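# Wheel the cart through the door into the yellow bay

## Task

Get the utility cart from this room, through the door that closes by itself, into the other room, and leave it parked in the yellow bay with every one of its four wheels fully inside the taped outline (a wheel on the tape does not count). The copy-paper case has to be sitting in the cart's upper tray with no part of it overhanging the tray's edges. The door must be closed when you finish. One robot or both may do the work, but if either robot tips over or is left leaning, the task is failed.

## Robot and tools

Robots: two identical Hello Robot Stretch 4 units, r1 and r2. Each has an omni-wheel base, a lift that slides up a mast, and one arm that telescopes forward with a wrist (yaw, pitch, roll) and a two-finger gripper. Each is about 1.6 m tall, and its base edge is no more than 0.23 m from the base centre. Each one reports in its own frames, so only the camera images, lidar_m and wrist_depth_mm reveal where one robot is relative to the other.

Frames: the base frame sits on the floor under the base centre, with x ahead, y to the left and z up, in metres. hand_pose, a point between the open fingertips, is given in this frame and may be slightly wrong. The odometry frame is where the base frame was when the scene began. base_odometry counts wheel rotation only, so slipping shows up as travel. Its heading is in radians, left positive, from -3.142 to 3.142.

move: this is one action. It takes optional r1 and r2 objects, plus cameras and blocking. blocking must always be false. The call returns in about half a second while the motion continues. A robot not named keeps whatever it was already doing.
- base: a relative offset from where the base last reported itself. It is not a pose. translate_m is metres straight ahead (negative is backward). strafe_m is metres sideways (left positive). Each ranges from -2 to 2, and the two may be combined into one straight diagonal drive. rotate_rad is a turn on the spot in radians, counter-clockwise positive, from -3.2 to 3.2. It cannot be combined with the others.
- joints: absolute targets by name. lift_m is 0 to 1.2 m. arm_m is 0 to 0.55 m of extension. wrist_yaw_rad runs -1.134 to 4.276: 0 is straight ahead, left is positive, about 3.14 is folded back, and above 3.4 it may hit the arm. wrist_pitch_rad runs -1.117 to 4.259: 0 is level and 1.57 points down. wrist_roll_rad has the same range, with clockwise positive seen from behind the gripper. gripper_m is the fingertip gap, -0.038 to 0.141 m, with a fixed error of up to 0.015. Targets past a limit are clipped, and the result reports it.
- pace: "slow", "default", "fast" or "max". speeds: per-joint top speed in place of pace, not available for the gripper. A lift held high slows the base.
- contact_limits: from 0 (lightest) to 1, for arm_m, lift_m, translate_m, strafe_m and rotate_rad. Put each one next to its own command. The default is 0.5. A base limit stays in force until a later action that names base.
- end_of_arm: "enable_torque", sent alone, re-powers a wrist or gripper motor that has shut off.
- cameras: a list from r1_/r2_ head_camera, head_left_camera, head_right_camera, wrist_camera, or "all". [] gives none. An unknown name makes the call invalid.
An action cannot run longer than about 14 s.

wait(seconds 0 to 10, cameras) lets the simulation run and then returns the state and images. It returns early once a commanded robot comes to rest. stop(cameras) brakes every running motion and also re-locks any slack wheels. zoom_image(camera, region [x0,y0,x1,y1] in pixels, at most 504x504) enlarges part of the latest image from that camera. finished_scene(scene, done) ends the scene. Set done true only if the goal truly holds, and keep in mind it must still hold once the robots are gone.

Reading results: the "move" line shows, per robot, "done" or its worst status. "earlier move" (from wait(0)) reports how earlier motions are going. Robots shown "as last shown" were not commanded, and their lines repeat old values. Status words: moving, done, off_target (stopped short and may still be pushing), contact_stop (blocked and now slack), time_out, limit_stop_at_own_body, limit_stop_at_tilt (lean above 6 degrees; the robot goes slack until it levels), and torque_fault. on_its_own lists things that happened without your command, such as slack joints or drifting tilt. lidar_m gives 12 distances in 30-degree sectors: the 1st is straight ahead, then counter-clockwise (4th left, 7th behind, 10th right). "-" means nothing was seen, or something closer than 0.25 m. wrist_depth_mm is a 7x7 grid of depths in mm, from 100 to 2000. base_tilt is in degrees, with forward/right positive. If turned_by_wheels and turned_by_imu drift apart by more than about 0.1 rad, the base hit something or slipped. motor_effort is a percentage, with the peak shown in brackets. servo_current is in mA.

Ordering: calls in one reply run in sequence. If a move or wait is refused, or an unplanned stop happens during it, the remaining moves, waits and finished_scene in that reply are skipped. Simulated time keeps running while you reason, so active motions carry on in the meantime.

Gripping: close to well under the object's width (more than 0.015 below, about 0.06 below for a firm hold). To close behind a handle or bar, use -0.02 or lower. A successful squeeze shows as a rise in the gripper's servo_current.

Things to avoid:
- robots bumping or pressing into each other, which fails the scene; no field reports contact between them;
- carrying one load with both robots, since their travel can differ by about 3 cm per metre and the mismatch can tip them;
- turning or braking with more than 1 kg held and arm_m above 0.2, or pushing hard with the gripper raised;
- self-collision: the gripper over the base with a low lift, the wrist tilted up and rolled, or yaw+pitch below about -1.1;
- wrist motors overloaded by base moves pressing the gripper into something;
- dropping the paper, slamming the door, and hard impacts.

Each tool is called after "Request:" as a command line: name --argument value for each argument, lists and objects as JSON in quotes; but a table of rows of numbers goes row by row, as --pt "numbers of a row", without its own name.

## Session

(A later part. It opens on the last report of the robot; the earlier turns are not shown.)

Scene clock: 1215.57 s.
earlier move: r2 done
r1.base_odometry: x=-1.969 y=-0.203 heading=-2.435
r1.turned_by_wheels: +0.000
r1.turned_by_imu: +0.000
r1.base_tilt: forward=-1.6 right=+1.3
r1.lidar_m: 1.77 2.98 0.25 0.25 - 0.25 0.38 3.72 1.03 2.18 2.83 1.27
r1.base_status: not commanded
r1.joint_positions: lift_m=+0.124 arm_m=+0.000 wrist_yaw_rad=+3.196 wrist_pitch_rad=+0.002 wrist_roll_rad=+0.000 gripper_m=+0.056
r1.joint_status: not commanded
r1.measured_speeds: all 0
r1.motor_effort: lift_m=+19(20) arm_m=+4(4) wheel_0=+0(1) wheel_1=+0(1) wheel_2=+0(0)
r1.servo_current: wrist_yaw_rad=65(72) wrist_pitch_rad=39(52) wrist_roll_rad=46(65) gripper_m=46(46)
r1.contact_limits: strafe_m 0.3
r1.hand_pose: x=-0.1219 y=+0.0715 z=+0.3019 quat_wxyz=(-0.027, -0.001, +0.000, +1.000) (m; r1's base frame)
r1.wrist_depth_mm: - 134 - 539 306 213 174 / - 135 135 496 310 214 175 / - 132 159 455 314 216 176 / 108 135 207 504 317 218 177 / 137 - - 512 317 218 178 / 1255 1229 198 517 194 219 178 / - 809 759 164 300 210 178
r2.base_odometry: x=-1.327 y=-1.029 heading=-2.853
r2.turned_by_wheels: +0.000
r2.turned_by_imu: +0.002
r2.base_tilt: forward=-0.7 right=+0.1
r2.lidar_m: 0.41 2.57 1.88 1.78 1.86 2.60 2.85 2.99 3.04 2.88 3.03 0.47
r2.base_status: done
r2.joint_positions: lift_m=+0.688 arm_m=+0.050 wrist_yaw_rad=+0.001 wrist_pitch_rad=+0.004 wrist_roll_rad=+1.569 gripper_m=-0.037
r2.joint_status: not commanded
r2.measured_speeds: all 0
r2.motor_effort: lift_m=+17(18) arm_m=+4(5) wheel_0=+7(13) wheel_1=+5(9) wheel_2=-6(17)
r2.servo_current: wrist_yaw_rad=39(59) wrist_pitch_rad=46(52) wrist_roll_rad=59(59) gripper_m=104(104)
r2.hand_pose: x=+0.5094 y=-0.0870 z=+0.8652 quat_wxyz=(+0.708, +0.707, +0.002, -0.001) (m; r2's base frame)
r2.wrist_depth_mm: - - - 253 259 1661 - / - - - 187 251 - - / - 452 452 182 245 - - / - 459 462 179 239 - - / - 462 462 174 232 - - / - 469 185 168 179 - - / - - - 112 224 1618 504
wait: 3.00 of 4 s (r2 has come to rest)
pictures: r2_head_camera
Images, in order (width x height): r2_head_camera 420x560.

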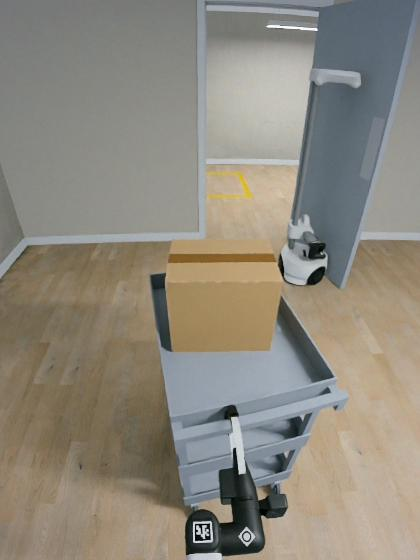

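Request:
move --blocking false --r2 '{"base":{"strafe_m":0.17},"pace":"slow"}' --cameras '[]'

Request:
wait --seconds 4 --cameras '["r2_head_camera"]'

Request:
move --blocking false --r2 '{"base":{"rotate_rad":-0.08},"pace":"slow"}' --cameras '[]'

Request:
wait --seconds 2 --cameras '["r2_head_camera"]'

Scene clock: 1225.63 s.
move: r2 moving
r1: as last shown
r1.lidar_m: 1.77 3.03 0.25 0.25 - 0.25 0.37 3.68 1.06 2.14 2.81 1.28
r1.motor_effort: lift_m=+19(19) arm_m=+4(4) wheel_0=+0(1) wheel_1=+0(0) wheel_2=+0(0)
r1.servo_current: wrist_yaw_rad=46(72) wrist_pitch_rad=33(46) wrist_roll_rad=46(65) gripper_m=39(46)
r1.contact_limits: strafe_m 0.3
r1.wrist_depth_mm: - 134 - 539 306 213 174 / - 134 135 496 309 216 175 / - 132 159 459 314 216 176 / 108 135 207 504 315 217 177 / 137 - - 508 317 219 178 / 1205 1205 198 517 194 219 178 / - 809 768 164 300 209 178
r2.base_odometry: x=-1.323 y=-1.043 heading=-2.854
r2.turned_by_wheels: +0.000
r2.turned_by_imu: +0.000
r2.base_tilt: forward=-0.7 right=+0.1
r2.lidar_m: 0.40 2.56 1.88 1.77 1.85 2.57 2.85 2.97 3.05 2.90 3.01 0.48
r2.base_status: strafe_m moving
r2.joint_positions: lift_m=+0.688 arm_m=+0.050 wrist_yaw_rad=+0.001 wrist_pitch_rad=+0.004 wrist_roll_rad=+1.569 gripper_m=-0.037
r2.joint_status: not commanded
r2.measured_speeds: translate_m=+0.001 strafe_m=+0.055 rotate_rad=-0.004 lift_m=+0.000 arm_m=+0.000 wrist_yaw_rad=-0.009 wrist_pitch_rad=+0.000 wrist_roll_rad=+0.000
r2.motor_effort: lift_m=+17(18) arm_m=+4(4) wheel_0=-8(8) wheel_1=+7(8) wheel_2=-1(4)
r2.servo_current: wrist_yaw_rad=52(59) wrist_pitch_rad=39(46) wrist_roll_rad=39(52) gripper_m=91(104)
r2.hand_pose: x=+0.5093 y=-0.0871 z=+0.8652 quat_wxyz=(+0.708, +0.707, +0.002, -0.001) (m; r2's base frame)
r2.wrist_depth_mm: - - - 256 259 1661 - / - - - 189 254 1983 - / - 455 455 183 246 - - / - 459 459 179 239 - - / - 462 466 174 235 - - / - 462 183 168 179 - - / - - 469 112 223 - -
pictures: none
No camera images: "cameras" was empty.

Scene clock: 1227.97 s.
earlier move: r2 done
r1.base_odometry: x=-1.969 y=-0.203 heading=-2.435
r1.turned_by_wheels: +0.000
r1.turned_by_imu: +0.000
r1.base_tilt: forward=-1.6 right=+1.2
r1.lidar_m: 5.14 3.02 0.25 0.25 - 0.25 0.36 3.71 1.06 2.16 2.79 1.32
r1.base_status: not commanded
r1.joint_positions: lift_m=+0.124 arm_m=+0.000 wrist_yaw_rad=+3.196 wrist_pitch_rad=+0.002 wrist_roll_rad=+0.000 gripper_m=+0.056
r1.joint_status: not commanded
r1.measured_speeds: all 0
r1.motor_effort: lift_m=+19(19) arm_m=+4(4) wheel_0=+0(1) wheel_1=+0(0) wheel_2=+0(0)
r1.servo_current: wrist_yaw_rad=52(78) wrist_pitch_rad=46(52) wrist_roll_rad=46(65) gripper_m=39(46)
r1.contact_limits: strafe_m 0.3
r1.hand_pose: x=-0.1219 y=+0.0715 z=+0.3019 quat_wxyz=(-0.027, -0.001, +0.000, +1.000) (m; r1's base frame)
r1.wrist_depth_mm: - 135 - 539 306 213 173 / - 134 134 496 310 214 174 / - 132 159 455 312 216 176 / 108 135 208 508 315 218 177 / 137 - - 512 317 218 177 / 1229 1229 198 517 194 220 178 / - 809 759 164 301 210 178
r2.base_odometry: x=-1.279 y=-1.192 heading=-2.854
r2.turned_by_wheels: +0.000
r2.turned_by_imu: +0.000
r2.base_tilt: forward=-0.6 right=+0.1
r2.lidar_m: 0.43 2.33 1.67 1.61 1.71 2.33 2.85 2.96 3.20 3.06 3.19 0.45
r2.base_status: done
r2.joint_positions: lift_m=+0.688 arm_m=+0.050 wrist_yaw_rad=-0.005 wrist_pitch_rad=+0.004 wrist_roll_rad=+1.569 gripper_m=-0.037
r2.joint_status: not commanded
r2.measured_speeds: all 0
r2.motor_effort: lift_m=+17(18) arm_m=+4(5) wheel_0=-8(15) wheel_1=+2(9) wheel_2=+0(4)
r2.servo_current: wrist_yaw_rad=59(65) wrist_pitch_rad=46(46) wrist_roll_rad=46(59) gripper_m=98(111)
r2.hand_pose: x=+0.5088 y=-0.0887 z=+0.8652 quat_wxyz=(+0.708, +0.707, +0.000, -0.003) (m; r2's base frame)
r2.wrist_depth_mm: - - - 166 228 - - / - 433 430 167 228 - - / - 445 445 168 228 - - / - 469 462 168 230 - - / - - 480 169 230 - - / - - 183 169 179 1537 500 / - - - 112 232 1576 1138
wait: 2.33 of 4 s (r2 has come to rest)
pictures: r2_head_camera
Images, in order (width x height): r2_head_camera 420x560.

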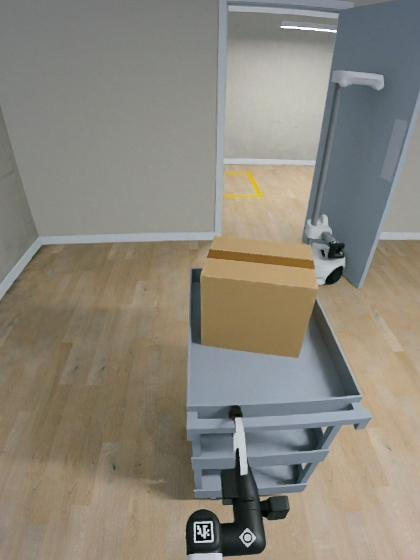

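Scene clock: 1228.47 s.
move: r2 moving
r1: as last shown
r1.base_tilt: forward=-1.6 right=+1.3
r1.lidar_m: 5.11 3.01 0.25 0.25 - 0.25 0.37 3.67 1.03 2.19 2.80 1.31
r1.motor_effort: lift_m=+19(19) arm_m=+4(4) wheel_0=-1(1) wheel_1=+0(0) wheel_2=+0(0)
r1.servo_current: wrist_yaw_rad=59(59) wrist_pitch_rad=39(46) wrist_roll_rad=52(78) gripper_m=46(46)
r1.contact_limits: strafe_m 0.3
r1.wrist_depth_mm: - 135 - 535 306 213 173 / - 135 135 496 310 214 175 / - 132 159 455 314 216 176 / 108 135 208 508 315 217 177 / 137 - - 508 315 219 178 / 1229 1229 198 517 194 219 178 / - 820 759 165 301 210 178
r2.base_odometry: x=-1.279 y=-1.192 heading=-2.931
r2.turned_by_wheels: -0.077
r2.turned_by_imu: -0.075
r2.base_tilt: forward=-0.7 right=+0.0
r2.lidar_m: 0.41 2.55 1.74 1.61 1.67 2.15 2.86 2.93 3.26 3.06 3.11 0.49
r2.base_status: rotate_rad moving
r2.joint_positions: lift_m=+0.688 arm_m=+0.050 wrist_yaw_rad=+0.008 wrist_pitch_rad=+0.004 wrist_roll_rad=+1.569 gripper_m=-0.037
r2.joint_status: not commanded
r2.measured_speeds: translate_m=+0.000 strafe_m=-0.001 rotate_rad=-0.091 lift_m=+0.000 arm_m=+0.000 wrist_yaw_rad=-0.005 wrist_pitch_rad=+0.000 wrist_roll_rad=+0.000
r2.motor_effort: lift_m=+17(17) arm_m=+4(5) wheel_0=+7(12) wheel_1=+3(7) wheel_2=+9(14)
r2.servo_current: wrist_yaw_rad=59(65) wrist_pitch_rad=46(46) wrist_roll_rad=39(59) gripper_m=98(104)
r2.hand_pose: x=+0.5099 y=-0.0852 z=+0.8652 quat_wxyz=(+0.708, +0.707, +0.004, +0.001) (m; r2's base frame)
r2.wrist_depth_mm: - - - 178 240 1863 - / - 442 442 176 238 - - / - 455 452 174 236 - - / - 469 462 173 234 - - / - 480 473 171 232 - - / - - 183 169 179 627 508 / - - - 112 228 1576 1138
pictures: none
No camera images: "cameras" was empty.

Scene clock: 1228.87 s.
earlier move: r2 done
r1.base_odometry: x=-1.969 y=-0.203 heading=-2.435
r1.turned_by_wheels: +0.000
r1.turned_by_imu: +0.000
r1.base_tilt: forward=-1.6 right=+1.3
r1.lidar_m: 5.14 3.02 0.25 0.25 - 0.25 0.40 3.69 1.04 2.17 2.82 1.30
r1.base_status: not commanded
r1.joint_positions: lift_m=+0.124 arm_m=+0.000 wrist_yaw_rad=+3.196 wrist_pitch_rad=+0.002 wrist_roll_rad=+0.000 gripper_m=+0.056
r1.joint_status: not commanded
r1.measured_speeds: all 0
r1.motor_effort: lift_m=+19(19) arm_m=+4(4) wheel_0=+0(1) wheel_1=+0(0) wheel_2=+0(0)
r1.servo_current: wrist_yaw_rad=52(65) wrist_pitch_rad=39(46) wrist_roll_rad=59(78) gripper_m=46(46)
r1.contact_limits: strafe_m 0.3
r1.hand_pose: x=-0.1219 y=+0.0715 z=+0.3019 quat_wxyz=(-0.027, -0.001, +0.000, +1.000) (m; r1's base frame)
r1.wrist_depth_mm: - 134 - 539 304 213 173 / - 134 135 492 310 215 174 / - 132 159 455 312 216 176 / 108 135 208 508 315 217 177 / 137 - - 512 317 219 178 / 1229 1229 198 521 195 220 178 / - 820 759 164 300 209 177
r2.base_odometry: x=-1.279 y=-1.192 heading=-2.933
r2.turned_by_wheels: -0.002
r2.turned_by_imu: -0.002
r2.base_tilt: forward=-0.7 right=+0.0
r2.lidar_m: 0.40 2.53 1.72 1.61 1.64 2.15 2.86 2.94 3.24 3.07 3.13 0.45
r2.base_status: done
r2.joint_positions: lift_m=+0.688 arm_m=+0.050 wrist_yaw_rad=+0.002 wrist_pitch_rad=+0.004 wrist_roll_rad=+1.569 gripper_m=-0.037
r2.joint_status: not commanded
r2.measured_speeds: all 0
r2.motor_effort: lift_m=+17(18) arm_m=+4(5) wheel_0=+1(12) wheel_1=+3(7) wheel_2=+6(14)
r2.servo_current: wrist_yaw_rad=46(65) wrist_pitch_rad=46(46) wrist_roll_rad=52(59) gripper_m=104(104)
r2.hand_pose: x=+0.5094 y=-0.0867 z=+0.8652 quat_wxyz=(+0.708, +0.707, +0.002, +0.000) (m; r2's base frame)
r2.wrist_depth_mm: - - - 182 246 1808 - / - - 449 180 242 - - / - 455 462 177 238 - - / - 466 462 174 236 - - / - 473 473 172 231 - - / - - 184 169 179 - - / - - - 112 226 1661 1060
wait: 0.40 of 2 s (r2 has come to rest)
pictures: r2_head_camera
Images, in order (width x height): r2_head_camera 420x560.

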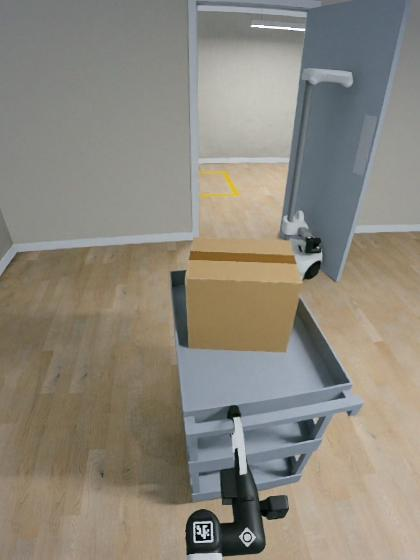

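Request:
move --blocking false --r2 '{"base":{"strafe_m":0.16},"pace":"slow"}' --cameras '[]'

Request:
wait --seconds 4 --cameras '[]'

Request:
move --blocking false --r2 '{"base":{"rotate_rad":-0.12},"pace":"slow"}' --cameras '[]'

Request:
wait --seconds 2 --cameras '["r2_head_camera","r1_head_right_camera"]'

Scene clock: 1247.57 s.
move: r2 moving
r1: as last shown
r1.lidar_m: 5.13 2.99 0.25 0.26 - 0.25 0.39 3.69 1.04 2.18 2.81 1.30
r1.servo_current: wrist_yaw_rad=33(65) wrist_pitch_rad=46(46) wrist_roll_rad=39(59) gripper_m=39(46)
r1.contact_limits: strafe_m 0.3
r1.wrist_depth_mm: - 134 - 539 306 213 173 / - 134 135 496 310 214 174 / - 132 159 455 312 216 176 / 108 135 208 504 315 217 177 / 137 - - 512 319 218 178 / 1229 1229 198 512 195 219 178 / - 809 759 164 301 210 178
r2.base_odometry: x=-1.276 y=-1.206 heading=-2.933
r2.turned_by_wheels: +0.000
r2.turned_by_imu: +0.000
r2.base_tilt: forward=-0.7 right=+0.1
r2.lidar_m: 0.41 2.55 1.72 1.60 1.64 2.15 2.87 2.91 3.28 3.06 3.15 0.46
r2.base_status: strafe_m moving
r2.joint_positions: lift_m=+0.688 arm_m=+0.050 wrist_yaw_rad=+0.000 wrist_pitch_rad=+0.004 wrist_roll_rad=+1.569 gripper_m=-0.037
r2.joint_status: not commanded
r2.measured_speeds: translate_m=+0.000 strafe_m=+0.055 rotate_rad=+0.000 lift_m=+0.000 arm_m=+0.000 wrist_yaw_rad=-0.008 wrist_pitch_rad=+0.000 wrist_roll_rad=+0.000
r2.motor_effort: lift_m=+17(18) arm_m=+4(5) wheel_0=-12(12) wheel_1=+7(9) wheel_2=-1(4)
r2.servo_current: wrist_yaw_rad=39(52) wrist_pitch_rad=46(46) wrist_roll_rad=46(52) gripper_m=98(104)
r2.hand_pose: x=+0.5092 y=-0.0874 z=+0.8652 quat_wxyz=(+0.708, +0.707, +0.001, -0.001) (m; r2's base frame)
r2.wrist_depth_mm: - - - 181 245 1808 - / - - 449 179 242 - - / - 455 455 177 238 - - / - 466 466 175 235 - - / - 480 473 171 233 - - / - - 183 169 179 - - / - - - 112 226 1661 1160
pictures: none
No camera images: "cameras" was empty.

Scene clock: 1249.80 s.
earlier move: r2 done
r1.base_odometry: x=-1.969 y=-0.203 heading=-2.435
r1.turned_by_wheels: +0.000
r1.turned_by_imu: +0.000
r1.base_tilt: forward=-1.6 right=+1.3
r1.lidar_m: 5.12 3.00 0.25 0.25 - 0.25 0.38 3.68 1.02 2.18 2.82 1.37
r1.base_status: not commanded
r1.joint_positions: lift_m=+0.124 arm_m=+0.000 wrist_yaw_rad=+3.196 wrist_pitch_rad=+0.002 wrist_roll_rad=+0.000 gripper_m=+0.056
r1.joint_status: not commanded
r1.measured_speeds: all 0
r1.motor_effort: lift_m=+19(19) arm_m=+4(4) wheel_0=+0(1) wheel_1=+0(0) wheel_2=+0(0)
r1.servo_current: wrist_yaw_rad=52(72) wrist_pitch_rad=39(52) wrist_roll_rad=52(65) gripper_m=39(46)
r1.contact_limits: strafe_m 0.3
r1.hand_pose: x=-0.1219 y=+0.0715 z=+0.3019 quat_wxyz=(-0.027, -0.001, +0.000, +1.000) (m; r1's base frame)
r1.wrist_depth_mm: - 135 - 539 306 213 174 / - 135 135 496 309 214 175 / - 132 159 459 312 216 176 / 108 135 208 504 315 217 177 / 137 - - 512 317 219 178 / 1229 1229 198 517 195 219 178 / - 809 759 164 303 210 178
r2.base_odometry: x=-1.246 y=-1.348 heading=-2.933
r2.turned_by_wheels: +0.000
r2.turned_by_imu: +0.000
r2.base_tilt: forward=-0.7 right=+0.1
r2.lidar_m: 0.45 2.28 1.59 1.46 1.50 1.93 2.87 2.93 3.43 3.23 0.55 0.45
r2.base_status: done
r2.joint_positions: lift_m=+0.688 arm_m=+0.050 wrist_yaw_rad=-0.004 wrist_pitch_rad=+0.004 wrist_roll_rad=+1.569 gripper_m=-0.037
r2.joint_status: not commanded
r2.measured_speeds: all 0
r2.motor_effort: lift_m=+17(18) arm_m=+5(5) wheel_0=-5(14) wheel_1=+3(9) wheel_2=+0(4)
r2.servo_current: wrist_yaw_rad=46(59) wrist_pitch_rad=33(46) wrist_roll_rad=46(59) gripper_m=98(104)
r2.hand_pose: x=+0.5089 y=-0.0885 z=+0.8652 quat_wxyz=(+0.708, +0.707, +0.000, -0.003) (m; r2's base frame)
r2.wrist_depth_mm: - 397 402 152 210 - - / - 421 418 155 213 - - / - 442 442 158 219 - - / - 477 466 162 222 - - / - - 488 165 229 1661 - / - - 184 167 178 1537 1098 / - - - 112 236 1499 1078
wait: 2.23 of 4 s (r2 has come to rest)
pictures: none
No camera images: "cameras" was empty.

Scene clock: 1250.30 s.
move: r2 moving
r1: as last shown
r1.lidar_m: 5.12 3.06 0.25 0.25 - 0.25 0.37 3.69 1.04 2.19 2.80 1.38
r1.servo_current: wrist_yaw_rad=52(59) wrist_pitch_rad=39(52) wrist_roll_rad=52(59) gripper_m=39(46)
r1.contact_limits: strafe_m 0.3
r1.wrist_depth_mm: - 134 - 539 304 213 174 / - 134 134 496 309 215 175 / - 132 159 455 312 216 176 / 108 135 208 504 315 218 177 / 137 - - 512 317 218 178 / 1255 1229 198 517 194 219 178 / - 820 759 164 301 210 178
r2.base_odometry: x=-1.246 y=-1.348 heading=-3.033
r2.turned_by_wheels: -0.100
r2.turned_by_imu: -0.097
r2.base_tilt: forward=-0.6 right=+0.1
r2.lidar_m: 0.44 2.60 1.64 1.47 1.47 1.76 2.86 2.89 3.51 3.22 3.26 0.46
r2.base_status: rotate_rad moving
r2.joint_positions: lift_m=+0.688 arm_m=+0.050 wrist_yaw_rad=+0.006 wrist_pitch_rad=+0.004 wrist_roll_rad=+1.569 gripper_m=-0.037
r2.joint_status: not commanded
r2.measured_speeds: translate_m=+0.001 strafe_m=-0.002 rotate_rad=-0.207 lift_m=+0.000 arm_m=+0.000 wrist_yaw_rad=+0.001 wrist_pitch_rad=+0.000 wrist_roll_rad=+0.000
r2.motor_effort: lift_m=+17(17) arm_m=+5(5) wheel_0=+12(13) wheel_1=+6(9) wheel_2=+11(11)
r2.servo_current: wrist_yaw_rad=65(65) wrist_pitch_rad=39(46) wrist_roll_rad=52(65) gripper_m=98(104)
r2.hand_pose: x=+0.5097 y=-0.0858 z=+0.8652 quat_wxyz=(+0.708, +0.707, +0.003, +0.001) (m; r2's base frame)
r2.wrist_depth_mm: - - - 163 224 - - / - 424 430 165 225 - - / - 442 442 166 227 - - / - 462 459 167 229 - - / - 488 480 168 230 - - / - - 184 169 179 1661 508 / - - - 112 233 1618 1205
pictures: none
No camera images: "cameras" was empty.

Scene clock: 1250.77 s.
earlier move: r2 done
r1.base_odometry: x=-1.969 y=-0.203 heading=-2.435
r1.turned_by_wheels: +0.000
r1.turned_by_imu: +0.000
r1.base_tilt: forward=-1.6 right=+1.3
r1.lidar_m: 5.12 3.02 0.25 0.25 - 0.25 0.38 3.69 1.05 2.19 2.82 1.36
r1.base_status: not commanded
r1.joint_positions: lift_m=+0.124 arm_m=+0.000 wrist_yaw_rad=+3.196 wrist_pitch_rad=+0.002 wrist_roll_rad=+0.000 gripper_m=+0.056
r1.joint_status: not commanded
r1.measured_speeds: all 0
r1.motor_effort: lift_m=+19(19) arm_m=+4(4) wheel_0=+0(1) wheel_1=+0(0) wheel_2=+0(0)
r1.servo_current: wrist_yaw_rad=46(78) wrist_pitch_rad=39(52) wrist_roll_rad=46(59) gripper_m=52(52)
r1.contact_limits: strafe_m 0.3
r1.hand_pose: x=-0.1219 y=+0.0715 z=+0.3019 quat_wxyz=(-0.027, -0.001, +0.000, +1.000) (m; r1's base frame)
r1.wrist_depth_mm: - 135 - 535 306 213 174 / - 135 135 500 309 215 175 / - 132 159 455 314 216 176 / 108 135 208 504 315 217 177 / 137 - - 512 317 219 178 / 1229 1229 198 517 195 219 178 / - 809 759 164 301 210 178
r2.base_odometry: x=-1.246 y=-1.348 heading=-3.052
r2.turned_by_wheels: -0.019
r2.turned_by_imu: -0.019
r2.base_tilt: forward=-0.7 right=+0.1
r2.lidar_m: 0.41 2.70 1.65 1.46 1.47 1.74 2.85 2.89 3.49 3.23 3.24 0.46
r2.base_status: done
r2.joint_positions: lift_m=+0.688 arm_m=+0.050 wrist_yaw_rad=+0.005 wrist_pitch_rad=+0.004 wrist_roll_rad=+1.569 gripper_m=-0.037
r2.joint_status: not commanded
r2.measured_speeds: all 0
r2.motor_effort: lift_m=+17(18) arm_m=+5(5) wheel_0=+2(13) wheel_1=+4(9) wheel_2=+6(13)
r2.servo_current: wrist_yaw_rad=46(65) wrist_pitch_rad=46(46) wrist_roll_rad=46(65) gripper_m=104(104)
r2.hand_pose: x=+0.5097 y=-0.0859 z=+0.8652 quat_wxyz=(+0.708, +0.707, +0.003, +0.001) (m; r2's base frame)
r2.wrist_depth_mm: - - - 171 233 1983 - / - 436 436 170 232 - - / - 442 449 170 231 - - / - 466 459 171 230 - - / - 477 477 170 230 - - / - - 183 169 179 676 500 / - - - 112 230 1618 1160
wait: 0.47 of 2 s (r2 has come to rest)
pictures: r1_head_right_camera, r2_head_camera
Images, in order (width x height): r1_head_right_camera 420x672, r2_head_camera 420x560.

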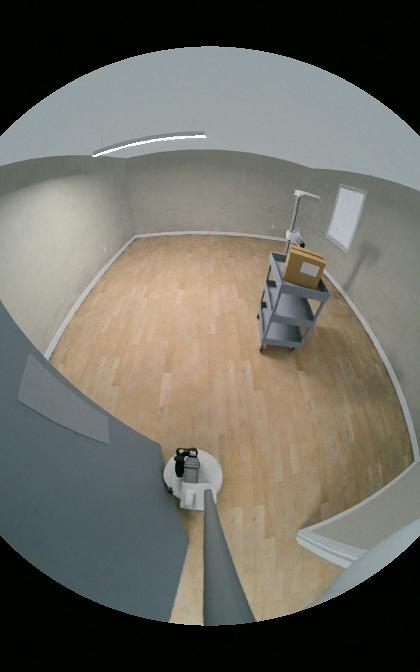

